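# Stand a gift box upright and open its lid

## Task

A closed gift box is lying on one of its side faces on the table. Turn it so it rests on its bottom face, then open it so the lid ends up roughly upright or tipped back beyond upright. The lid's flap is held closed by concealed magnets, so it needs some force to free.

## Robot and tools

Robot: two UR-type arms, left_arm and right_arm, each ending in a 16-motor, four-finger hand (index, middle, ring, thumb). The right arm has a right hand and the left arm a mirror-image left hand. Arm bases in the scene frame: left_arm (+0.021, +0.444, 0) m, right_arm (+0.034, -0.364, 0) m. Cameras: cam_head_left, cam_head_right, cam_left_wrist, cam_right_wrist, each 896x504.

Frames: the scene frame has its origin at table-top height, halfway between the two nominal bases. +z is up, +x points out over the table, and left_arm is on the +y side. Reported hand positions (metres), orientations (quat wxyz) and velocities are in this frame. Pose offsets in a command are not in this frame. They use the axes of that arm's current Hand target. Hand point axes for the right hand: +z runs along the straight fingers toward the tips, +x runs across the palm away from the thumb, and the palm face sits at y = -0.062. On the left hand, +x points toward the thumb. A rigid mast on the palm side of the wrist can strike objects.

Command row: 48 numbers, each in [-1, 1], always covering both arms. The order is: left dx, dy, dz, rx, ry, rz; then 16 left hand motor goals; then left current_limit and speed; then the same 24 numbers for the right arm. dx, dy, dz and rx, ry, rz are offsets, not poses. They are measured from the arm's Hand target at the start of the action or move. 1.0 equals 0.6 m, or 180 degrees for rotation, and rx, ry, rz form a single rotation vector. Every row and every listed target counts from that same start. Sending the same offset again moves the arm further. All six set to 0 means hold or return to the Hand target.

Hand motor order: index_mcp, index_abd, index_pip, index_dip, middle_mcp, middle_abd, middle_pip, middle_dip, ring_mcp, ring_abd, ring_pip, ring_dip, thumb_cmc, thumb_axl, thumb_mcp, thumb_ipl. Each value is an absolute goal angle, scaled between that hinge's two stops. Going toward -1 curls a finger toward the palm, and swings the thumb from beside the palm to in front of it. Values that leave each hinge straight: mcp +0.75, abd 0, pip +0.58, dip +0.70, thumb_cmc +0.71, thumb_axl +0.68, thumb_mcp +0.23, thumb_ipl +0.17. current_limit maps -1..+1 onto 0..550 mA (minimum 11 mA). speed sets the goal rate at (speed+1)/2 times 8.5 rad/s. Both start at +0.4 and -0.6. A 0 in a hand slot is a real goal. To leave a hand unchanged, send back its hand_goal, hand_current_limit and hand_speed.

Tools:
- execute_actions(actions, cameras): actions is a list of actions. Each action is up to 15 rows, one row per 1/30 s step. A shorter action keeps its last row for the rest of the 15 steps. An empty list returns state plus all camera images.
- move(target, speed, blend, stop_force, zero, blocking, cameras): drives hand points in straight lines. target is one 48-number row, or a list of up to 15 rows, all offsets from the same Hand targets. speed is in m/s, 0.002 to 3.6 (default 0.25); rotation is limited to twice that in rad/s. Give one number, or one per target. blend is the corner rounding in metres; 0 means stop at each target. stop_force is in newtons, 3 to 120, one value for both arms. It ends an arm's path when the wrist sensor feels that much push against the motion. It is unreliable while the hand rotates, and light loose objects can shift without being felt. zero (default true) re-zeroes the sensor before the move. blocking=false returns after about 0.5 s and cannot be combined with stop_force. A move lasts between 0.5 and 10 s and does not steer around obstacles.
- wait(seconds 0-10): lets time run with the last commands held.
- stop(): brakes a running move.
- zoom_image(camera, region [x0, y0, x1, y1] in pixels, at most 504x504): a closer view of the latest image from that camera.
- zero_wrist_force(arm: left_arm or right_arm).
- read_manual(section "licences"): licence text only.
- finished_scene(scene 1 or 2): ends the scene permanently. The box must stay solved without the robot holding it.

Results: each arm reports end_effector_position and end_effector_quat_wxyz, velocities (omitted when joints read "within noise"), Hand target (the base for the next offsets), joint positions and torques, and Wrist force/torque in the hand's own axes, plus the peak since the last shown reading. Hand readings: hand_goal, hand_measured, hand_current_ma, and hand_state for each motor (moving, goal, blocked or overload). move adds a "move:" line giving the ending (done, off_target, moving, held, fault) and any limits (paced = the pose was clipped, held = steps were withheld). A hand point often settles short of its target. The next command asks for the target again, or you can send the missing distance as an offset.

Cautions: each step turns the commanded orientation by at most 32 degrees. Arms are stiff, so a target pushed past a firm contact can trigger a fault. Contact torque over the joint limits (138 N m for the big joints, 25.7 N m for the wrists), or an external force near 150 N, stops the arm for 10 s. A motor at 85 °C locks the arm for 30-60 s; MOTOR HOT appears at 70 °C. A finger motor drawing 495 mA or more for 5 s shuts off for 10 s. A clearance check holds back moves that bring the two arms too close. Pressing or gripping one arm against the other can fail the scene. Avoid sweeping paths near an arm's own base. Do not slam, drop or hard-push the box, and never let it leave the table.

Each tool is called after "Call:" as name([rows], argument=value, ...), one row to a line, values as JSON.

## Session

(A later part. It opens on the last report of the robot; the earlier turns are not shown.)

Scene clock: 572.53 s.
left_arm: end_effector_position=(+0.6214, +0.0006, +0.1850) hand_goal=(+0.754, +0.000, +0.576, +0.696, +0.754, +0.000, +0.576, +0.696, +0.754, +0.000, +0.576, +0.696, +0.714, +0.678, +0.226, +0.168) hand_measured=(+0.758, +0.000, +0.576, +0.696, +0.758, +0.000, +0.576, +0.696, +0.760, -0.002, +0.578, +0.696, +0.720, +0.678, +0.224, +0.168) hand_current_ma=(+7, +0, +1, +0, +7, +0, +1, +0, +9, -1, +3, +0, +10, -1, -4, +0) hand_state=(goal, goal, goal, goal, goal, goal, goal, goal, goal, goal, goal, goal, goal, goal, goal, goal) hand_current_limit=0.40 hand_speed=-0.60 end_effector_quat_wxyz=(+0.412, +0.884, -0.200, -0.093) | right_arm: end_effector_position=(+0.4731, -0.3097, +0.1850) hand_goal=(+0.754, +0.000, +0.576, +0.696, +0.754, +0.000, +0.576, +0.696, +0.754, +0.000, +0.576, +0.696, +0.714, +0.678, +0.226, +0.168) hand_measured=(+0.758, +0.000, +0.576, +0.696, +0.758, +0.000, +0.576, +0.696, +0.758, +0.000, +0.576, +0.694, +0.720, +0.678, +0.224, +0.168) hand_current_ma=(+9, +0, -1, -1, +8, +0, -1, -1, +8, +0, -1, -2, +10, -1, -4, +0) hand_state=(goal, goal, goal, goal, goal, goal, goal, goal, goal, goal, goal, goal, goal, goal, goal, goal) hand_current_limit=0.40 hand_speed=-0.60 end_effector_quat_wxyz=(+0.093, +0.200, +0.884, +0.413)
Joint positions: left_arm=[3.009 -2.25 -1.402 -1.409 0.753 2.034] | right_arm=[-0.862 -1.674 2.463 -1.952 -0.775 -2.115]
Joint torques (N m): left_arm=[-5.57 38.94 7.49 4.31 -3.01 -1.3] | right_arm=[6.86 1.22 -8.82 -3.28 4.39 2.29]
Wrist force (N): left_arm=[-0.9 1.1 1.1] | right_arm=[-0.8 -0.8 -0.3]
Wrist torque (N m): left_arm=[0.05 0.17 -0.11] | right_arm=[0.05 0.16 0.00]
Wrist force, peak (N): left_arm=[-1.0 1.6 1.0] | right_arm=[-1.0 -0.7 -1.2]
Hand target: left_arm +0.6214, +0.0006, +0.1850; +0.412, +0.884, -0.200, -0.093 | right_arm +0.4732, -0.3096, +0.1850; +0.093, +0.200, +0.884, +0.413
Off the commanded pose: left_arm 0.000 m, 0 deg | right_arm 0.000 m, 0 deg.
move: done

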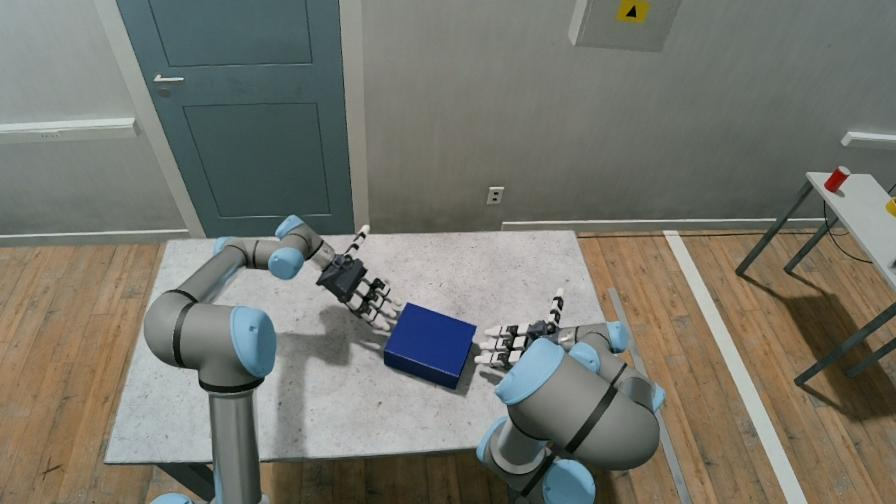

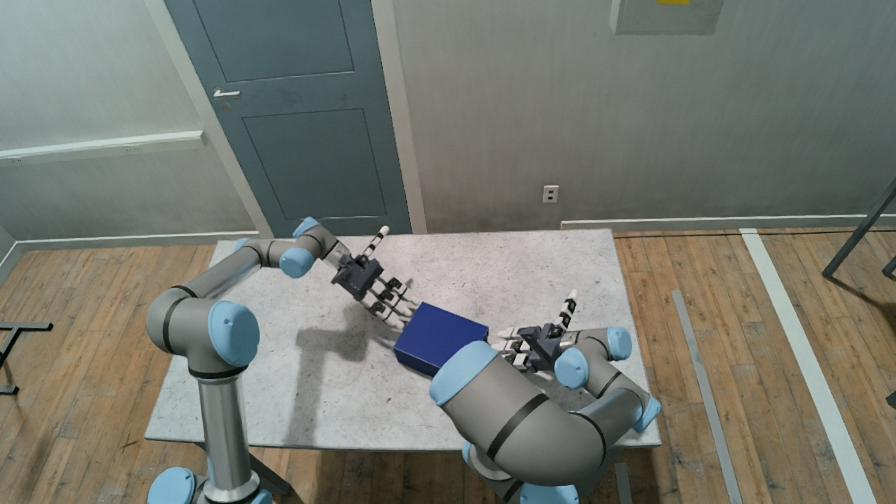

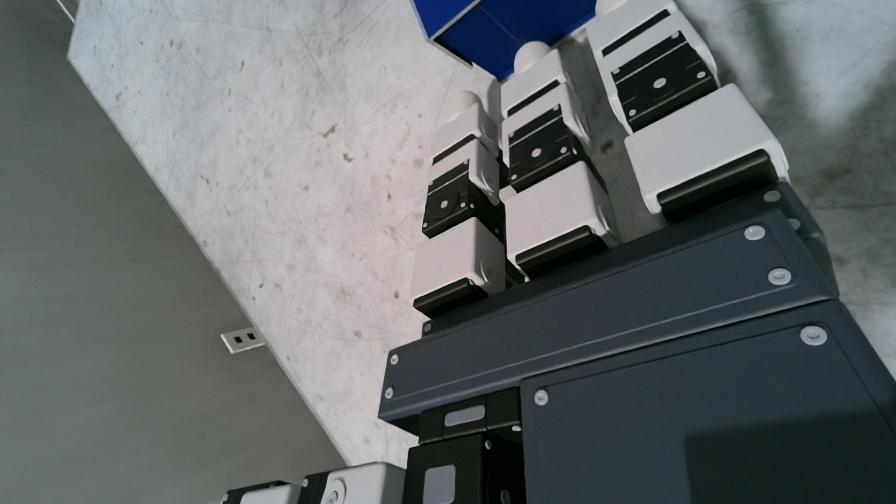

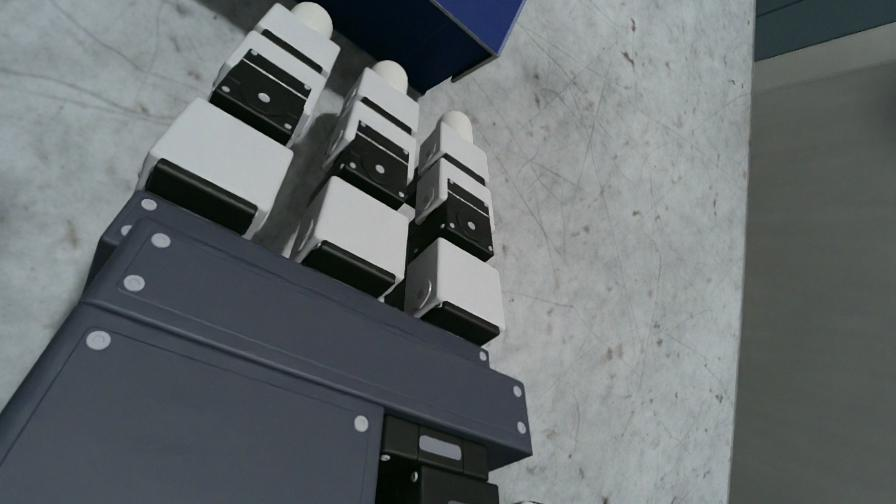

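Call:
move(target=[-0.037,0,0,0,0,0,0.754,0,0.576,0.696,0.754,0,0.576,0.696,0.754,0,0.576,0.696,0.714,0.678,0.226,0.168,0.4,-0.6,0.037,0,0,0,0,0,0.754,0,0.576,0.696,0.754,0,0.576,0.696,0.754,0,0.576,0.696,0.714,0.678,0.226,0.168,0.4,-0.6], speed=0.1)

Call:
move(target=[0,0.0375,0.0447,0,0,0,0.754,0,0.576,0.696,0.754,0,0.576,0.696,0.754,0,0.576,0.696,0.714,0.678,0.226,0.168,0.4,-0.6,0,0.0375,0.0447,0,0,0,0.754,0,0.576,0.696,0.754,0,0.576,0.696,0.754,0,0.576,0.696,0.714,0.678,0.226,0.168,0.4,-0.6], speed=0.015, stop_force=3, cameras=["all"])

Call:
zoom_image(camera="cam_right_wrist", region=[250, 0, 600, 200])

Call:
zoom_image(camera="cam_left_wrist", region=[350, 0, 700, 200])

Scene clock: 593.47 s.
left_arm: end_effector_position=(+0.6014, +0.0101, +0.1850) hand_goal=(+0.754, +0.000, +0.576, +0.696, +0.754, +0.000, +0.576, +0.696, +0.754, +0.000, +0.576, +0.696, +0.714, +0.678, +0.226, +0.168) hand_measured=(+0.758, +0.000, +0.576, +0.696, +0.758, +0.000, +0.576, +0.696, +0.760, -0.002, +0.578, +0.696, +0.720, +0.678, +0.224, +0.168) hand_current_ma=(+7, +0, +1, +0, +7, +0, +1, +0, +9, -1, +3, +0, +10, -1, -4, +0) hand_state=(goal, goal, goal, goal, goal, goal, goal, goal, goal, goal, goal, goal, goal, goal, goal, goal) hand_current_limit=0.40 hand_speed=-0.60 end_effector_quat_wxyz=(+0.412, +0.884, -0.200, -0.093) | right_arm: end_effector_position=(+0.4532, -0.3001, +0.1850) hand_goal=(+0.754, +0.000, +0.576, +0.696, +0.754, +0.000, +0.576, +0.696, +0.754, +0.000, +0.576, +0.696, +0.714, +0.678, +0.226, +0.168) hand_measured=(+0.758, +0.000, +0.576, +0.696, +0.758, +0.000, +0.576, +0.696, +0.758, +0.000, +0.576, +0.694, +0.720, +0.678, +0.224, +0.168) hand_current_ma=(+9, +0, -1, -1, +8, +0, -1, -1, +8, +0, -1, -2, +10, -1, -4, +0) hand_state=(goal, goal, goal, goal, goal, goal, goal, goal, goal, goal, goal, goal, goal, goal, goal, goal) hand_current_limit=0.40 hand_speed=-0.60 end_effector_quat_wxyz=(+0.093, +0.200, +0.884, +0.413)
Joint positions: left_arm=[3.019 -2.204 -1.481 -1.386 0.756 2.048] | right_arm=[-0.888 -1.744 2.51 -1.905 -0.786 -2.149]
Joint torques (N m): left_arm=[7.97 64.45 6.23 4.25 0.27 1.71] | right_arm=[-6.85 -20.07 -9.19 0.25 -1.8 -1.73]
Wrist force (N): left_arm=[-0.8 1.2 0.7] | right_arm=[-0.9 -0.2 -0.5]
Wrist torque (N m): left_arm=[0.10 0.14 -0.28] | right_arm=[0.15 0.23 0.14]
Wrist force, peak (N): left_arm=[-1.1 1.4 0.6] | right_arm=[-1.1 -0.7 -0.4]
Hand target: left_arm +0.6013, +0.0102, +0.1850; +0.412, +0.884, -0.200, -0.093 | right_arm +0.4531, -0.3001, +0.1850; +0.093, +0.200, +0.884, +0.413
Off the commanded pose: left_arm 0.000 m, 0 deg | right_arm 0.000 m, 0 deg.
move: done

Scene clock: 596.57 s.
left_arm: end_effector_position=(+0.5909, -0.0117, +0.1850) hand_goal=(+0.754, +0.000, +0.576, +0.696, +0.754, +0.000, +0.576, +0.696, +0.754, +0.000, +0.576, +0.696, +0.714, +0.678, +0.226, +0.168) hand_measured=(+0.760, +0.000, +0.576, +0.696, +0.760, +0.000, +0.576, +0.696, +0.762, -0.002, +0.578, +0.696, +0.720, +0.678, +0.224, +0.168) hand_current_ma=(+13, -1, +1, +0, +13, +0, +1, +0, +15, -1, +2, +0, +10, -1, -4, +0) hand_state=(goal, goal, goal, goal, goal, goal, goal, goal, goal, goal, goal, goal, goal, goal, goal, goal) hand_current_limit=0.40 hand_speed=-0.60 end_effector_quat_wxyz=(+0.412, +0.884, -0.200, -0.093) | right_arm: end_effector_position=(+0.4635, -0.2782, +0.1850) hand_goal=(+0.754, +0.000, +0.576, +0.696, +0.754, +0.000, +0.576, +0.696, +0.754, +0.000, +0.576, +0.696, +0.714, +0.678, +0.226, +0.168) hand_measured=(+0.762, +0.000, +0.576, +0.694, +0.760, +0.000, +0.576, +0.694, +0.760, +0.000, +0.576, +0.694, +0.720, +0.678, +0.224, +0.168) hand_current_ma=(+15, +0, +0, -3, +14, +0, +0, -2, +12, +0, +0, -2, +11, -1, -4, +0) hand_state=(goal, goal, goal, goal, goal, goal, goal, goal, goal, goal, goal, goal, goal, goal, goal, goal) hand_current_limit=0.40 hand_speed=-0.60 end_effector_quat_wxyz=(+0.093, +0.200, +0.884, +0.413)
Joint positions: left_arm=[2.985 -2.2 -1.498 -1.34 0.745 2.001] | right_arm=[-0.813 -1.729 2.523 -2.004 -0.757 -2.05]
Joint torques (N m): left_arm=[5.91 35.23 28.64 -0.14 0.32 1.45] | right_arm=[-5.6 -21.07 -27.8 0.18 -1.48 -1.8]
Wrist force (N): left_arm=[-1.2 0.9 -0.5] | right_arm=[-0.9 -0.8 -1.2]
Wrist torque (N m): left_arm=[0.18 0.09 -0.32] | right_arm=[0.18 0.19 0.15]
Wrist force, peak (N): left_arm=[-1.5 0.3 -10.5] | right_arm=[-0.4 -1.1 -18.0]
Hand target: left_arm +0.5909, -0.0117, +0.1850; +0.413, +0.884, -0.200, -0.093 (not the last commanded pose) | right_arm +0.4635, -0.2782, +0.1850; +0.093, +0.200, +0.884, +0.413 (not the last commanded pose)
Off the commanded pose: left_arm 0.011 m, 0 deg | right_arm 0.011 m, 0 deg.
move: contact (left_arm, right_arm)

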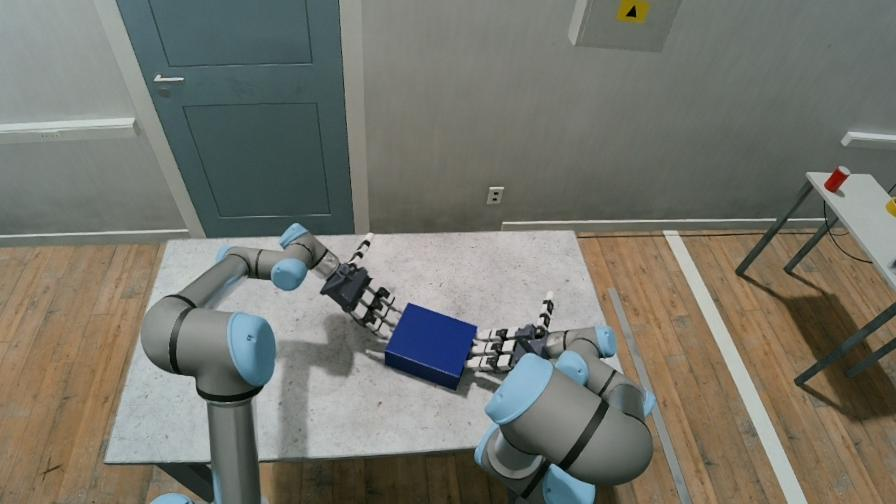

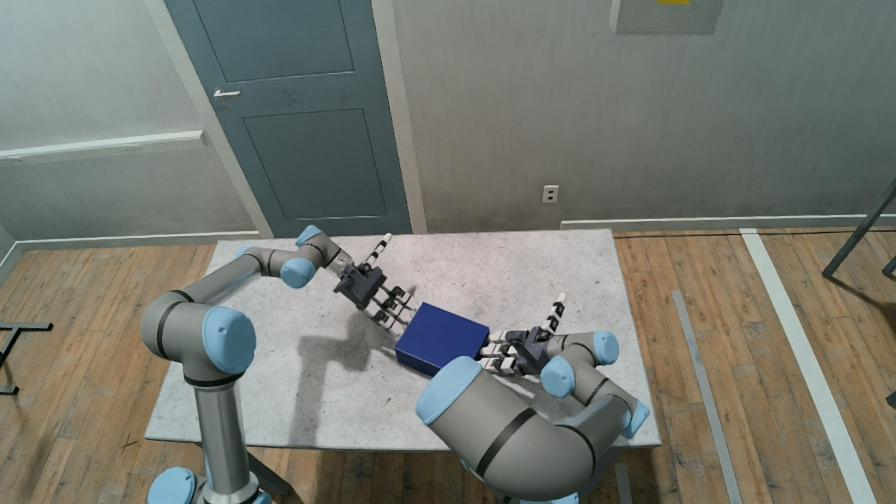

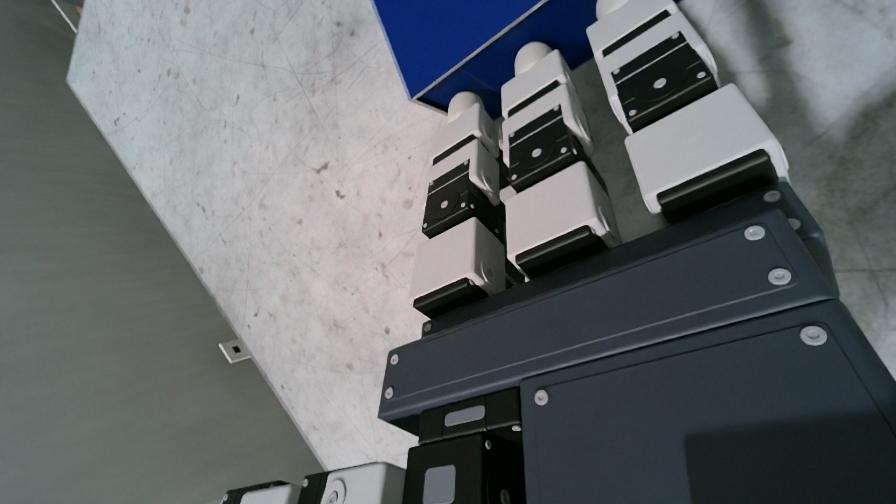

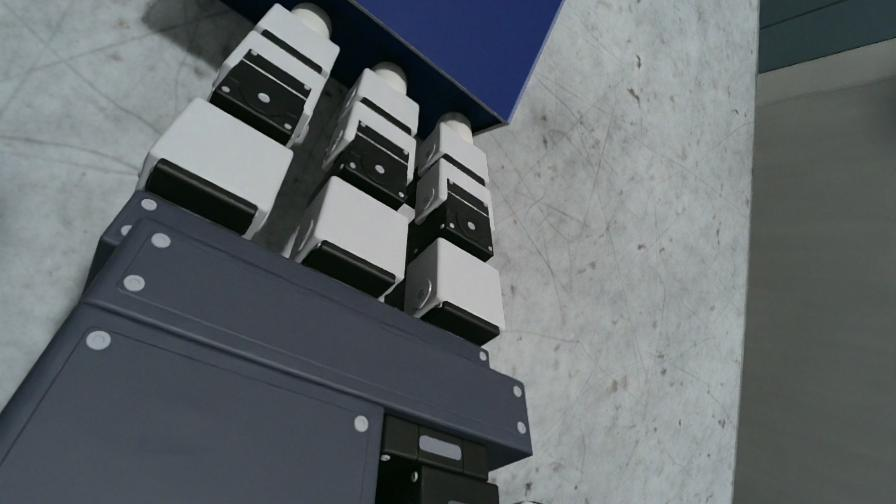

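Scaled by 1.440 from the camera's 896x504 image, which has a finer 1280x720 frame.

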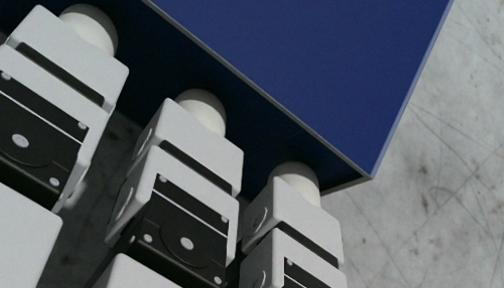

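Scaled by 1.440 from the camera's 896x504 image, which has a finer 1280x720 frame.

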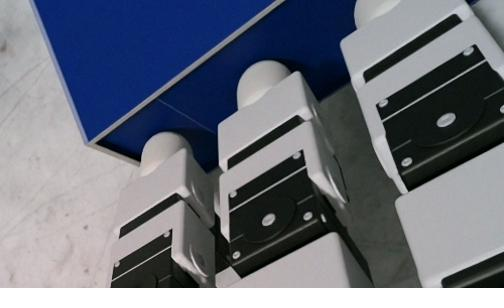

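Call:
move(target=[0,0.0447,-0.0375,0,0,0,0.754,0,0.576,0.696,0.754,0,0.576,0.696,0.754,0,0.576,0.696,0.714,0.678,0.226,0.168,0.4,-0.6,0,0.0447,-0.0375,0,0,0,0.754,0,0.576,0.696,0.754,0,0.576,0.696,0.754,0,0.576,0.696,0.714,0.678,0.226,0.168,0.4,-0.6], speed=0.02, stop_force=25, cameras=["all"])

Call:
zoom_image(camera="cam_right_wrist", region=[250, 0, 600, 200])

Call:
zoom_image(camera="cam_left_wrist", region=[350, 0, 700, 200])

Scene clock: 609.50 s.
left_arm: end_effector_position=(+0.5909, -0.0117, +0.2200) hand_goal=(+0.754, +0.000, +0.576, +0.696, +0.754, +0.000, +0.576, +0.696, +0.754, +0.000, +0.576, +0.696, +0.714, +0.678, +0.226, +0.168) hand_measured=(+0.768, +0.000, +0.580, +0.696, +0.774, +0.000, +0.586, +0.700, +0.782, -0.002, +0.588, +0.702, +0.720, +0.678, +0.224, +0.168) hand_current_ma=(+32, -1, +8, +1, +52, +0, +21, +6, +81, -1, +23, +9, +10, -1, -4, +0) hand_state=(goal, goal, goal, goal, blocked, goal, goal, goal, blocked, goal, goal, goal, goal, goal, goal, goal) hand_current_limit=0.40 hand_speed=-0.60 end_effector_quat_wxyz=(+0.413, +0.884, -0.200, -0.093) | right_arm: end_effector_position=(+0.4635, -0.2782, +0.2200) hand_goal=(+0.754, +0.000, +0.576, +0.696, +0.754, +0.000, +0.576, +0.696, +0.754, +0.000, +0.576, +0.696, +0.714, +0.678, +0.226, +0.168) hand_measured=(+0.768, +0.000, +0.580, +0.698, +0.772, +0.000, +0.584, +0.698, +0.772, +0.000, +0.584, +0.700, +0.720, +0.678, +0.224, +0.168) hand_current_ma=(+38, +0, +9, +2, +46, +0, +16, +5, +50, +0, +17, +6, +11, -1, -4, +0) hand_state=(goal, goal, goal, goal, goal, goal, goal, goal, goal, goal, goal, goal, goal, goal, goal, goal) hand_current_limit=0.40 hand_speed=-0.60 end_effector_quat_wxyz=(+0.093, +0.200, +0.884, +0.413)
Joint positions: left_arm=[2.985 -2.159 -1.465 -1.413 0.745 2.001] | right_arm=[-0.813 -1.819 2.468 -1.858 -0.757 -2.05]
Joint torques (N m): left_arm=[6.52 63.49 30.19 0.03 -1.6 1.84] | right_arm=[-5.7 -19.71 -30.76 0.14 -0.94 -1.84]
Wrist force (N): left_arm=[-1.1 -1.5 1.2] | right_arm=[-0.7 -2.9 0.8]
Wrist torque (N m): left_arm=[0.27 0.20 -0.23] | right_arm=[0.17 0.21 0.09]
Wrist force, peak (N): left_arm=[-1.2 -1.4 1.3] | right_arm=[-0.5 -3.1 0.4]
Hand target: left_arm +0.5909, -0.0117, +0.2200; +0.413, +0.884, -0.200, -0.093 | right_arm +0.4635, -0.2782, +0.2200; +0.093, +0.200, +0.884, +0.413
Off the commanded pose: left_arm 0.000 m, 0 deg | right_arm 0.000 m, 0 deg.
move: done

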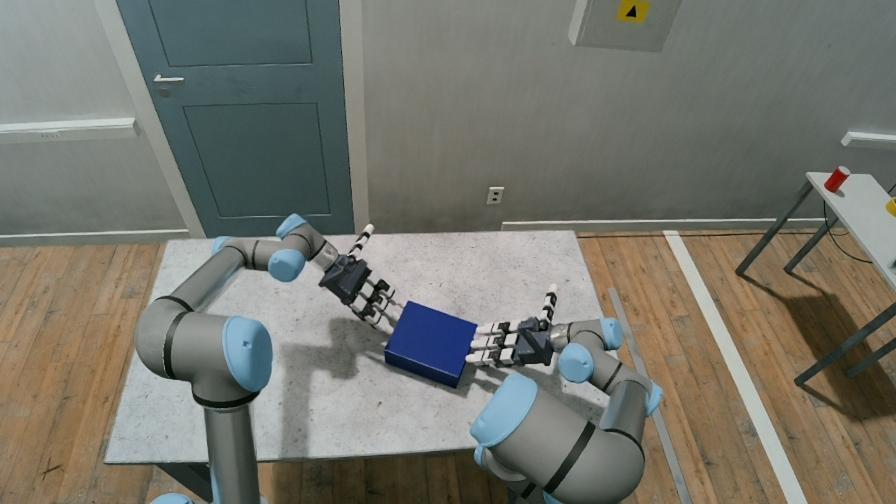

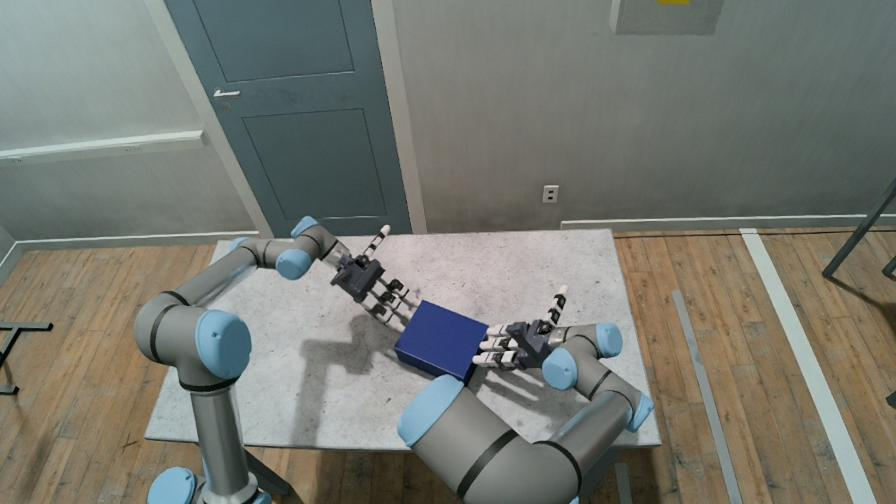

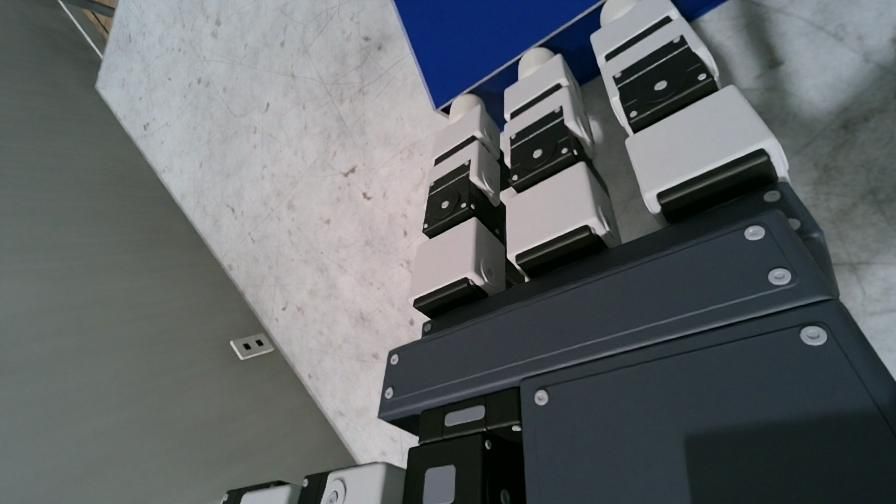

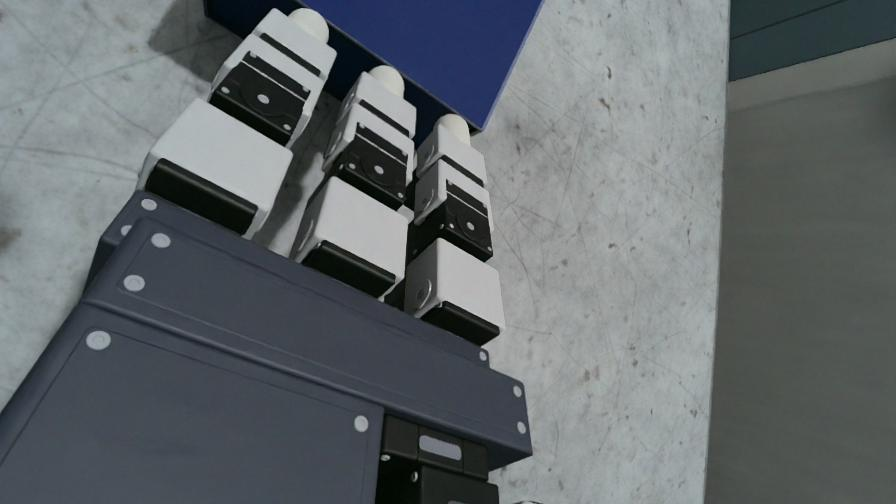

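Scaled by 1.440 from the camera's 896x504 image, which has a finer 1280x720 frame.

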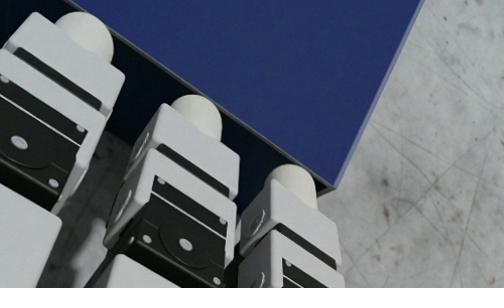

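Scaled by 1.440 from the camera's 896x504 image, which has a finer 1280x720 frame.

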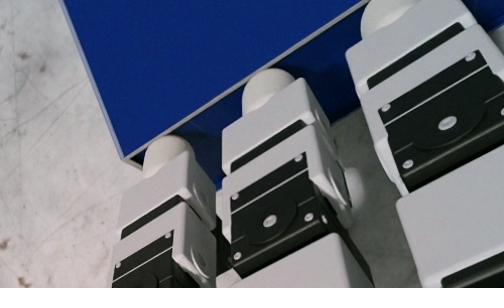

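Call:
move(target=[0,0.0255,-0.0214,0,0,0,0.734,0,0.56,0.68,0.734,0,0.56,0.68,0.734,0,0.56,0.68,0.714,0.678,0.226,0.168,0.8,-0.8,0,0.0255,-0.0214,0,0,0,0.734,0,0.56,0.68,0.734,0,0.56,0.68,0.734,0,0.56,0.68,0.714,0.678,0.226,0.168,0.8,-0.8], speed=0.02, stop_force=25, cameras=["cam_head_left","cam_right_wrist","cam_left_wrist"])

Call:
zoom_image(camera="cam_right_wrist", region=[250, 0, 600, 200])

Call:
zoom_image(camera="cam_left_wrist", region=[350, 0, 700, 200])

Scene clock: 622.20 s.
left_arm: end_effector_position=(+0.5909, -0.0117, +0.2400) hand_goal=(+0.734, +0.000, +0.560, +0.680, +0.734, +0.000, +0.560, +0.680, +0.734, +0.000, +0.560, +0.680, +0.714, +0.678, +0.226, +0.168) hand_measured=(+0.768, +0.000, +0.576, +0.688, +0.774, +0.000, +0.586, +0.696, +0.782, -0.002, +0.586, +0.700, +0.720, +0.678, +0.224, +0.168) hand_current_ma=(+97, -1, +36, +16, +123, +0, +66, +36, +158, -1, +68, +45, +10, -1, -4, +0) hand_state=(blocked, goal, goal, goal, blocked, goal, blocked, goal, blocked, goal, blocked, goal, goal, goal, goal, goal) hand_current_limit=0.80 hand_speed=-0.80 end_effector_quat_wxyz=(+0.413, +0.884, -0.200, -0.093) | right_arm: end_effector_position=(+0.4635, -0.2782, +0.2400) hand_goal=(+0.734, +0.000, +0.560, +0.680, +0.734, +0.000, +0.560, +0.680, +0.734, +0.000, +0.560, +0.680, +0.714, +0.678, +0.226, +0.168) hand_measured=(+0.768, +0.000, +0.578, +0.692, +0.772, +0.000, +0.582, +0.696, +0.772, +0.000, +0.584, +0.696, +0.720, +0.678, +0.224, +0.168) hand_current_ma=(+110, +0, +46, +29, +120, +0, +60, +37, +124, +0, +61, +42, +11, -1, -4, +0) hand_state=(blocked, goal, goal, goal, blocked, goal, blocked, goal, blocked, goal, blocked, goal, goal, goal, goal, goal) hand_current_limit=0.80 hand_speed=-0.80 end_effector_quat_wxyz=(+0.093, +0.200, +0.884, +0.413)
Joint positions: left_arm=[2.985 -2.138 -1.443 -1.456 0.745 2.001] | right_arm=[-0.813 -1.862 2.433 -1.781 -0.757 -2.05]
Joint torques (N m): left_arm=[1.66 61.7 30.12 0.01 -2.76 1.75] | right_arm=[-5.71 -18.42 -31.43 0.15 -0.59 -1.94]
Wrist force (N): left_arm=[-0.7 -1.2 -0.1] | right_arm=[-0.8 -3.3 -0.9]
Wrist torque (N m): left_arm=[0.46 0.17 -0.22] | right_arm=[0.36 0.22 0.07]
Wrist force, peak (N): left_arm=[-1.1 -2.2 0.8] | right_arm=[-0.6 -4.3 -0.2]
Hand target: left_arm +0.5909, -0.0117, +0.2400; +0.413, +0.884, -0.200, -0.093 | right_arm +0.4635, -0.2782, +0.2400; +0.093, +0.200, +0.884, +0.413
Off the commanded pose: left_arm 0.000 m, 0 deg | right_arm 0.000 m, 0 deg.
move: done
Images, in order (width x height): cam_head_left 896x504, cam_left_wrist 896x504, cam_right_wrist 896x504.

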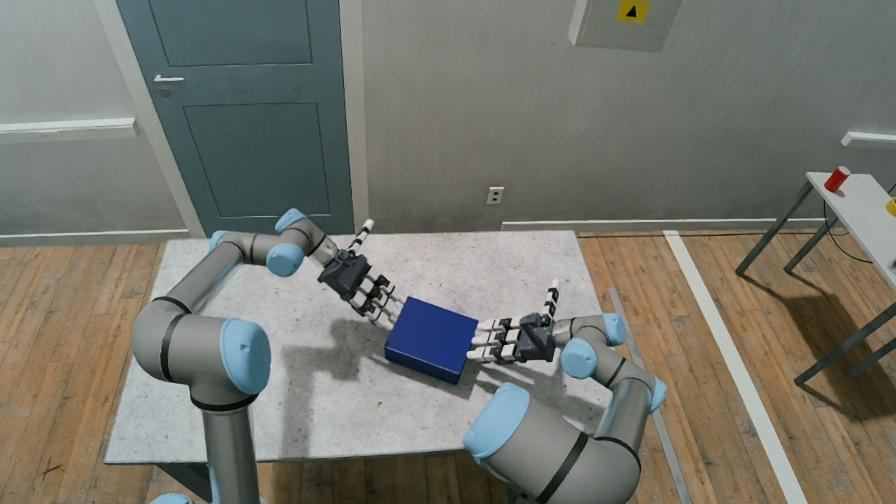

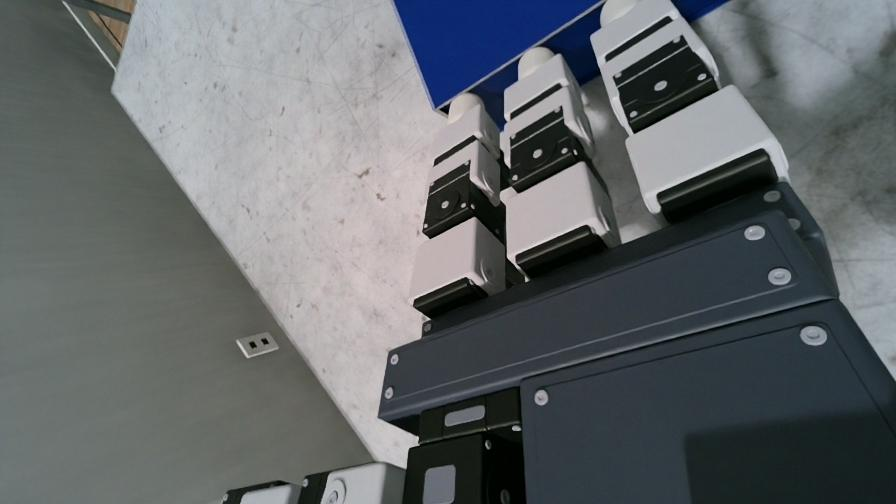

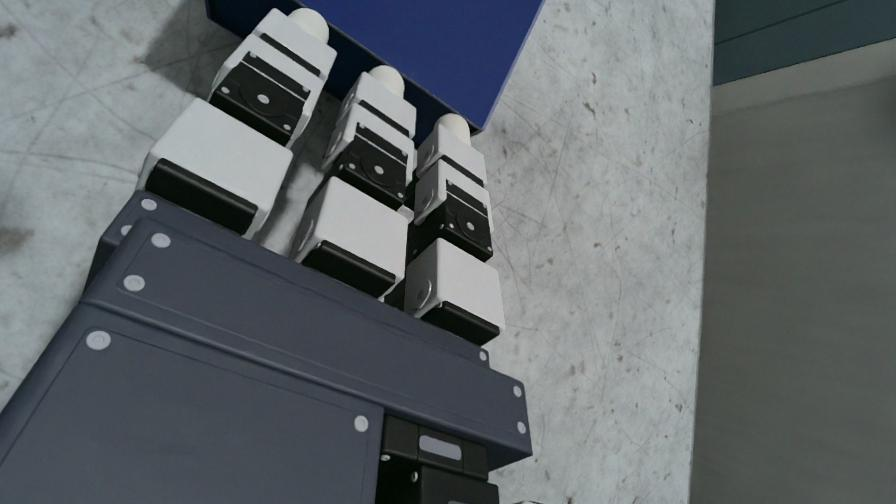

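Scaled by 1.440 from the camera's 896x504 image, which has a finer 1280x720 frame.

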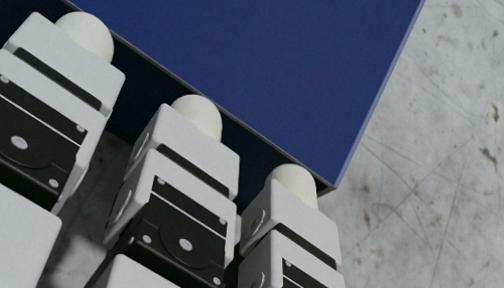

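Scaled by 1.440 from the camera's 896x504 image, which has a finer 1280x720 frame.

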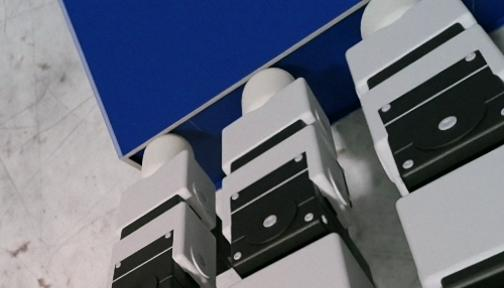

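Call:
zoom_image(camera="cam_head_left", region=[340, 260, 520, 410])

Scaled by 2.800 from the camera's 896x504 image, which has a finer 1280x720 frame.

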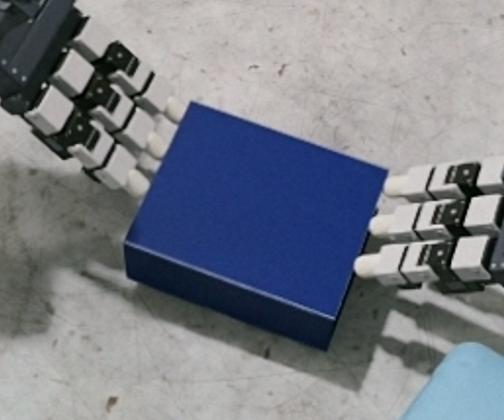

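Call:
move(target=[0,-0.0702,0.0589,0,0,0,0.734,0,0.56,0.68,0.734,0,0.56,0.68,0.734,0,0.56,0.68,0.714,0.678,0.226,0.168,0.8,-0.8,0,-0.0702,0.0589,0,0,0,0.734,0,0.56,0.68,0.734,0,0.56,0.68,0.734,0,0.56,0.68,0.714,0.678,0.226,0.168,0.8,-0.8], speed=0.03, cameras=["cam_head_left","cam_right_wrist","cam_left_wrist"])

Call:
zoom_image(camera="cam_right_wrist", region=[250, 0, 600, 200])

Call:
zoom_image(camera="cam_left_wrist", region=[350, 0, 700, 200])

Call:
zoom_image(camera="cam_head_left", region=[340, 260, 520, 410])

Scene clock: 686.20 s.
left_arm: end_effector_position=(+0.5925, -0.0101, +0.2028) hand_goal=(+0.734, +0.000, +0.560, +0.680, +0.734, +0.000, +0.560, +0.680, +0.734, +0.000, +0.560, +0.680, +0.714, +0.678, +0.226, +0.168) hand_measured=(+0.750, -0.010, +0.560, +0.672, +0.754, -0.010, +0.556, +0.666, +0.758, -0.012, +0.552, +0.660, +0.720, +0.678, +0.224, +0.168) hand_current_ma=(+37, -15, -1, -15, +48, -17, -6, -28, +63, -22, -14, -49, +11, -1, -4, +0) hand_state=(goal, goal, goal, goal, goal, goal, goal, goal, blocked, goal, goal, blocked, goal, goal, goal, goal) hand_current_limit=0.80 hand_speed=-0.80 end_effector_quat_wxyz=(+0.412, +0.884, -0.199, -0.092) | right_arm: end_effector_position=(+0.4640, -0.2794, +0.2037) hand_goal=(+0.734, +0.000, +0.560, +0.680, +0.734, +0.000, +0.560, +0.680, +0.734, +0.000, +0.560, +0.680, +0.714, +0.678, +0.226, +0.168) hand_measured=(+0.762, -0.014, +0.560, +0.672, +0.762, -0.012, +0.560, +0.668, +0.764, -0.008, +0.558, +0.662, +0.720, +0.678, +0.224, +0.168) hand_current_ma=(+82, -27, +1, -19, +85, -25, -1, -29, +91, -13, -3, -48, +13, -1, -4, +0) hand_state=(blocked, goal, goal, goal, blocked, goal, goal, goal, blocked, goal, goal, goal, goal, goal, goal, goal) hand_current_limit=0.80 hand_speed=-0.80 end_effector_quat_wxyz=(+0.094, +0.200, +0.884, +0.412)
Joint positions: left_arm=[2.988 -2.179 -1.481 -1.377 0.745 2.001] | right_arm=[-0.815 -1.778 2.493 -1.925 -0.757 -2.05]
Joint torques (N m): left_arm=[-1.5 48.68 17.37 2.67 -1.55 0.43] | right_arm=[1.55 -6.62 -18.84 -2.22 1.37 0.19]
Wrist force (N): left_arm=[-1.7 0.3 -14.7] | right_arm=[-0.4 -2.4 -20.5]
Wrist torque (N m): left_arm=[1.28 -0.61 -0.31] | right_arm=[1.66 0.91 0.09]
Wrist force, peak (N): left_arm=[-1.3 -19.4 -140.0] | right_arm=[0.6 -19.6 -153.8]
Hand target: left_arm +0.5925, -0.0101, +0.2028; +0.412, +0.884, -0.199, -0.092 (not the last commanded pose) | right_arm +0.4640, -0.2794, +0.2037; +0.094, +0.200, +0.884, +0.412 (not the last commanded pose)
Off the commanded pose: left_arm 0.018 m, 0 deg | right_arm 0.019 m, 0 deg.
FORCE FAULT: contact force on the left arm reached its limit, and that arm stopped. The contact can be on any part of that arm, not only on its tool. Since the last result, the stops that this result tells of count together as 19 of the actions that you can send in this scene. That arm's remaining commands of this call were not run. That arm is still stopped at the end of this call. That arm stays stopped for about 1 more second. Until then a move that you send moves the other arm only, and its call returns only when the move has ended. Once the stop has ended, the next robot result says so. If the stop ends while you think or write, that arm runs what you send next, counted from a new Hand target: where the arm stands when the stop ends. While its stop runs, that arm, its gripper or tool too, takes no new command. Until it ends, the stop uses up actions while you think or wait. An arm that is not stopped still takes commands.
FORCE FAULT: contact force on the right arm reached its limit, and that arm stopped for 10 seconds. The contact can be on any part of that arm, not only on its tool. That arm's remaining commands of this call were not run. During its stop the right arm's controller moved it back a little. That arm's target is now where it stood when the stop ended, not its last command. That arm accepts commands again.
move: fault (left_arm, right_arm)
Images, in order (width x height): cam_head_left 896x504, cam_left_wrist 896x504, cam_right_wrist 896x504.

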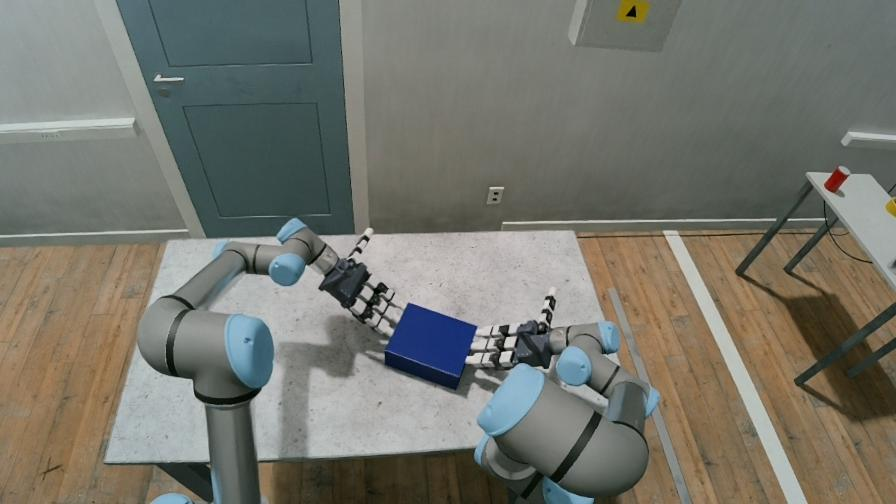

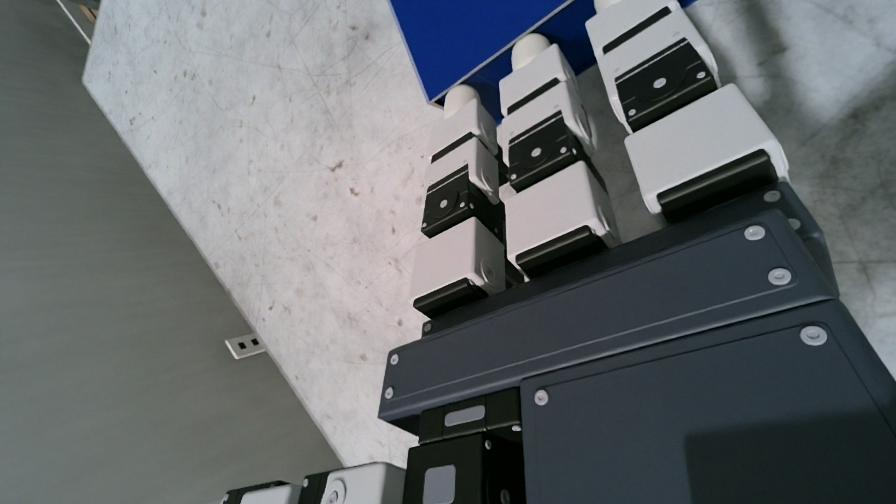

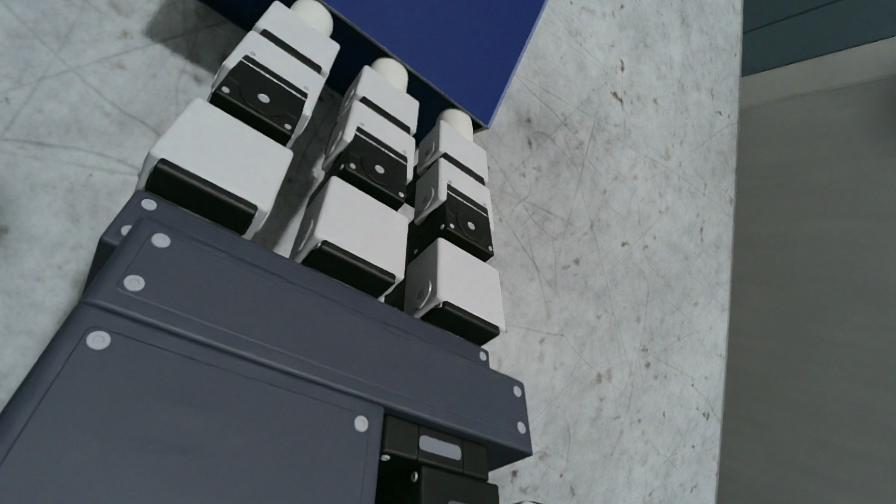

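Scaled by 1.440 from the camera's 896x504 image, which has a finer 1280x720 frame.

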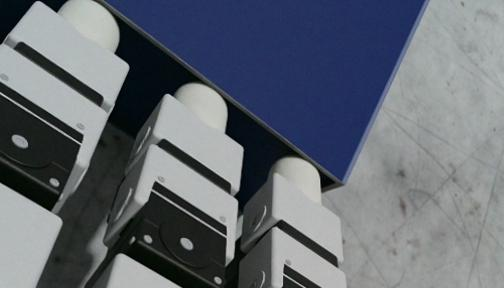

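Scaled by 1.440 from the camera's 896x504 image, which has a finer 1280x720 frame.

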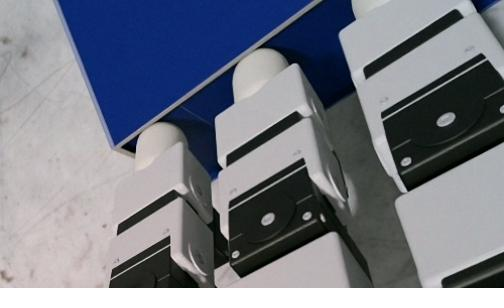

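Scaled by 2.800 from the camera's 896x504 image, which has a finer 1280x720 frame.

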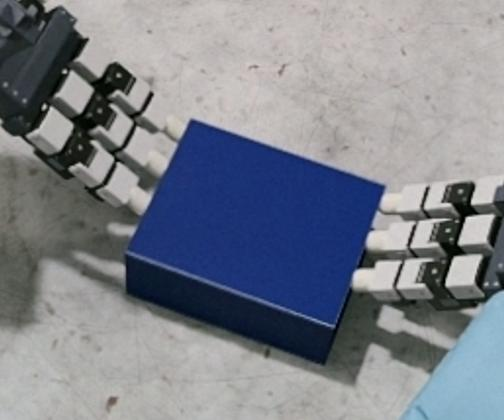

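Call:
wait(seconds=1)

Call:
move(target=[0,-0.0214,-0.0255,0,0,0,0.754,0,0.576,0.696,0.754,0,0.576,0.696,0.754,0,0.576,0.696,0.714,0.678,0.226,0.168,0.8,-0.6,0,-0.0214,-0.0255,0,0,0,0.754,0,0.576,0.696,0.754,0,0.576,0.696,0.754,0,0.576,0.696,0.714,0.678,0.226,0.168,0.8,-0.6], speed=0.03, cameras=["cam_right_wrist","cam_left_wrist"])

Call:
zoom_image(camera="cam_right_wrist", region=[250, 0, 600, 200])

Call:
zoom_image(camera="cam_left_wrist", region=[350, 0, 700, 200])

Scene clock: 701.10 s.
left_arm: end_effector_position=(+0.5925, -0.0101, +0.2028) hand_goal=(+0.734, +0.000, +0.560, +0.680, +0.734, +0.000, +0.560, +0.680, +0.734, +0.000, +0.560, +0.680, +0.714, +0.678, +0.226, +0.168) hand_measured=(+0.750, -0.010, +0.560, +0.672, +0.754, -0.010, +0.556, +0.668, +0.758, -0.012, +0.552, +0.660, +0.720, +0.678, +0.224, +0.168) hand_current_ma=(+37, -15, -1, -15, +48, -17, -6, -27, +63, -22, -14, -49, +11, -1, -4, +0) hand_state=(goal, goal, goal, goal, goal, goal, goal, goal, blocked, goal, goal, blocked, goal, goal, goal, goal) hand_current_limit=0.80 hand_speed=-0.80 end_effector_quat_wxyz=(+0.412, +0.884, -0.199, -0.092) | right_arm: end_effector_position=(+0.4640, -0.2794, +0.2037) hand_goal=(+0.734, +0.000, +0.560, +0.680, +0.734, +0.000, +0.560, +0.680, +0.734, +0.000, +0.560, +0.680, +0.714, +0.678, +0.226, +0.168) hand_measured=(+0.762, -0.014, +0.560, +0.672, +0.762, -0.012, +0.560, +0.668, +0.764, -0.008, +0.558, +0.662, +0.720, +0.678, +0.224, +0.168) hand_current_ma=(+82, -27, +1, -19, +85, -25, -1, -29, +91, -13, -3, -48, +13, -1, -4, +0) hand_state=(blocked, goal, goal, goal, blocked, goal, goal, goal, blocked, goal, goal, goal, goal, goal, goal, goal) hand_current_limit=0.80 hand_speed=-0.80 end_effector_quat_wxyz=(+0.094, +0.200, +0.884, +0.412)
Joint positions: left_arm=[2.988 -2.179 -1.481 -1.377 0.745 2.001] | right_arm=[-0.815 -1.778 2.493 -1.925 -0.757 -2.05]
Joint torques (N m): left_arm=[-15.05 50.44 18.15 2.22 -1.54 0.34] | right_arm=[7.87 -7.48 -20.02 -1.69 1.34 0.16]
Wrist force (N): left_arm=[-2.0 -1.1 -14.1] | right_arm=[-0.2 -3.3 -19.6]
Wrist torque (N m): left_arm=[1.24 -0.61 -0.30] | right_arm=[1.67 0.92 0.10]
Wrist force, peak (N): left_arm=[-2.0 0.3 -15.0] | right_arm=[-0.3 -2.3 -20.6]
Hand target: left_arm +0.5925, -0.0101, +0.2028; +0.412, +0.884, -0.199, -0.092 (not the last commanded pose) | right_arm +0.4640, -0.2794, +0.2037; +0.094, +0.200, +0.884, +0.412 (not the last commanded pose)
Off the commanded pose: left_arm 0.018 m, 0 deg | right_arm 0.019 m, 0 deg.
FORCE FAULT, CONTINUED: the left arm's stop, for the force fault that an earlier result reported, is over. During its stop the left arm's controller moved it back a little. That arm's target is now where it stood when the stop ended, not its last command. That arm accepts commands again.
wait: 1.00 s; at rest from the start

Scene clock: 702.30 s.
left_arm: end_effector_position=(+0.6010, +0.0079, +0.2028) hand_goal=(+0.754, +0.000, +0.576, +0.696, +0.754, +0.000, +0.576, +0.696, +0.754, +0.000, +0.576, +0.696, +0.714, +0.678, +0.226, +0.168) hand_measured=(+0.758, -0.004, +0.576, +0.694, +0.758, -0.004, +0.574, +0.694, +0.758, -0.004, +0.576, +0.694, +0.720, +0.678, +0.224, +0.168) hand_current_ma=(+8, -5, -1, -3, +7, -4, -1, -4, +9, -5, -1, -4, +11, -1, -4, +0) hand_state=(goal, goal, goal, goal, goal, goal, goal, goal, goal, goal, goal, goal, goal, goal, goal, goal) hand_current_limit=0.80 hand_speed=-0.60 end_effector_quat_wxyz=(+0.412, +0.884, -0.199, -0.092) | right_arm: end_effector_position=(+0.4554, -0.2974, +0.2036) hand_goal=(+0.754, +0.000, +0.576, +0.696, +0.754, +0.000, +0.576, +0.696, +0.754, +0.000, +0.576, +0.696, +0.714, +0.678, +0.226, +0.168) hand_measured=(+0.762, -0.004, +0.576, +0.694, +0.760, -0.002, +0.576, +0.694, +0.760, -0.004, +0.576, +0.694, +0.720, +0.678, +0.224, +0.168) hand_current_ma=(+18, -4, -1, -4, +10, -4, -1, -4, +12, -4, -1, -5, +13, -1, -4, +0) hand_state=(goal, goal, goal, goal, goal, goal, goal, goal, goal, goal, goal, goal, goal, goal, goal, goal) hand_current_limit=0.80 hand_speed=-0.60 end_effector_quat_wxyz=(+0.094, +0.200, +0.884, +0.412)
Joint positions: left_arm=[3.016 -2.182 -1.468 -1.415 0.755 2.04] | right_arm=[-0.877 -1.789 2.483 -1.844 -0.781 -2.133]
Joint torques (N m): left_arm=[6.85 36.83 28.85 0.01 0.54 1.83] | right_arm=[-6.56 -19.53 -29.7 0.19 -1.59 -1.83]
Wrist force (N): left_arm=[-1.1 1.2 0.6] | right_arm=[-0.7 -0.8 -0.4]
Wrist torque (N m): left_arm=[0.12 0.18 -0.31] | right_arm=[0.10 0.17 0.16]
Wrist force, peak (N): left_arm=[-1.9 0.1 -14.3] | right_arm=[-0.5 -2.6 -20.1]
Hand target: left_arm +0.6010, +0.0080, +0.2028; +0.412, +0.884, -0.199, -0.092 | right_arm +0.4554, -0.2975, +0.2036; +0.094, +0.200, +0.884, +0.412
Off the commanded pose: left_arm 0.000 m, 0 deg | right_arm 0.000 m, 0 deg.
move: done
Images, in order (width x height): cam_left_wrist 896x504, cam_right_wrist 896x504.

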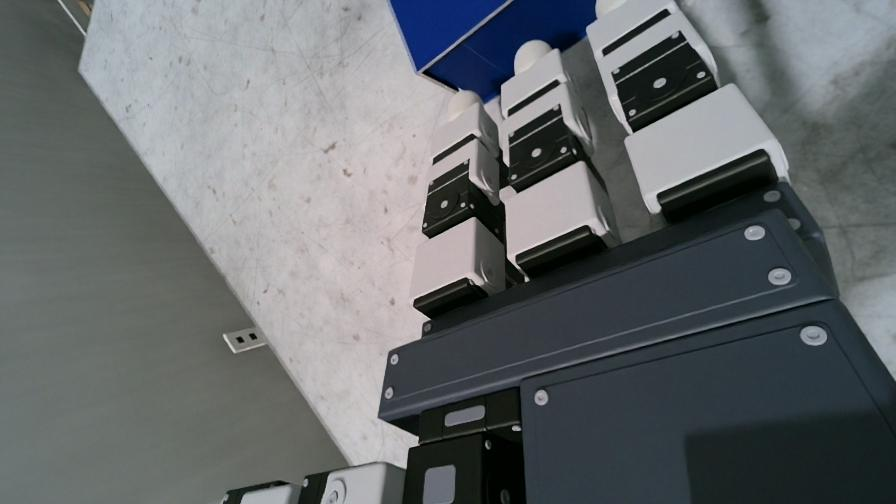

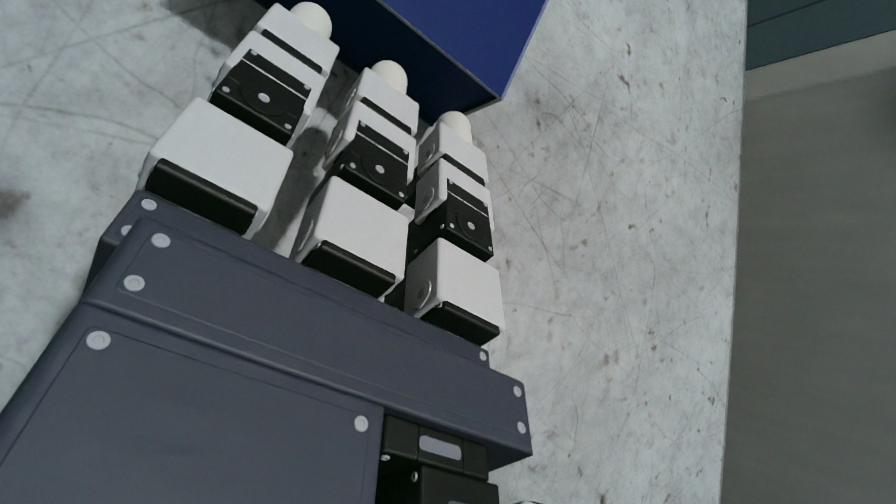

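Scaled by 1.440 from the camera's 896x504 image, which has a finer 1280x720 frame.

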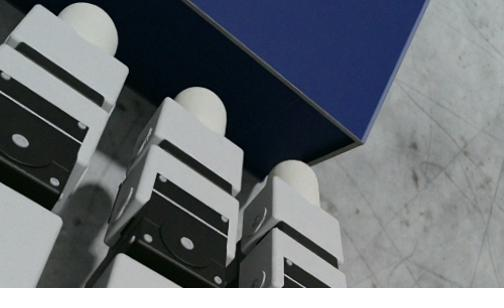

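Scaled by 1.440 from the camera's 896x504 image, which has a finer 1280x720 frame.

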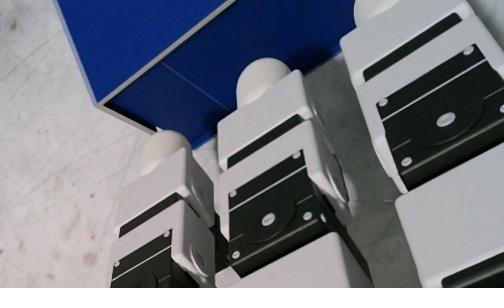

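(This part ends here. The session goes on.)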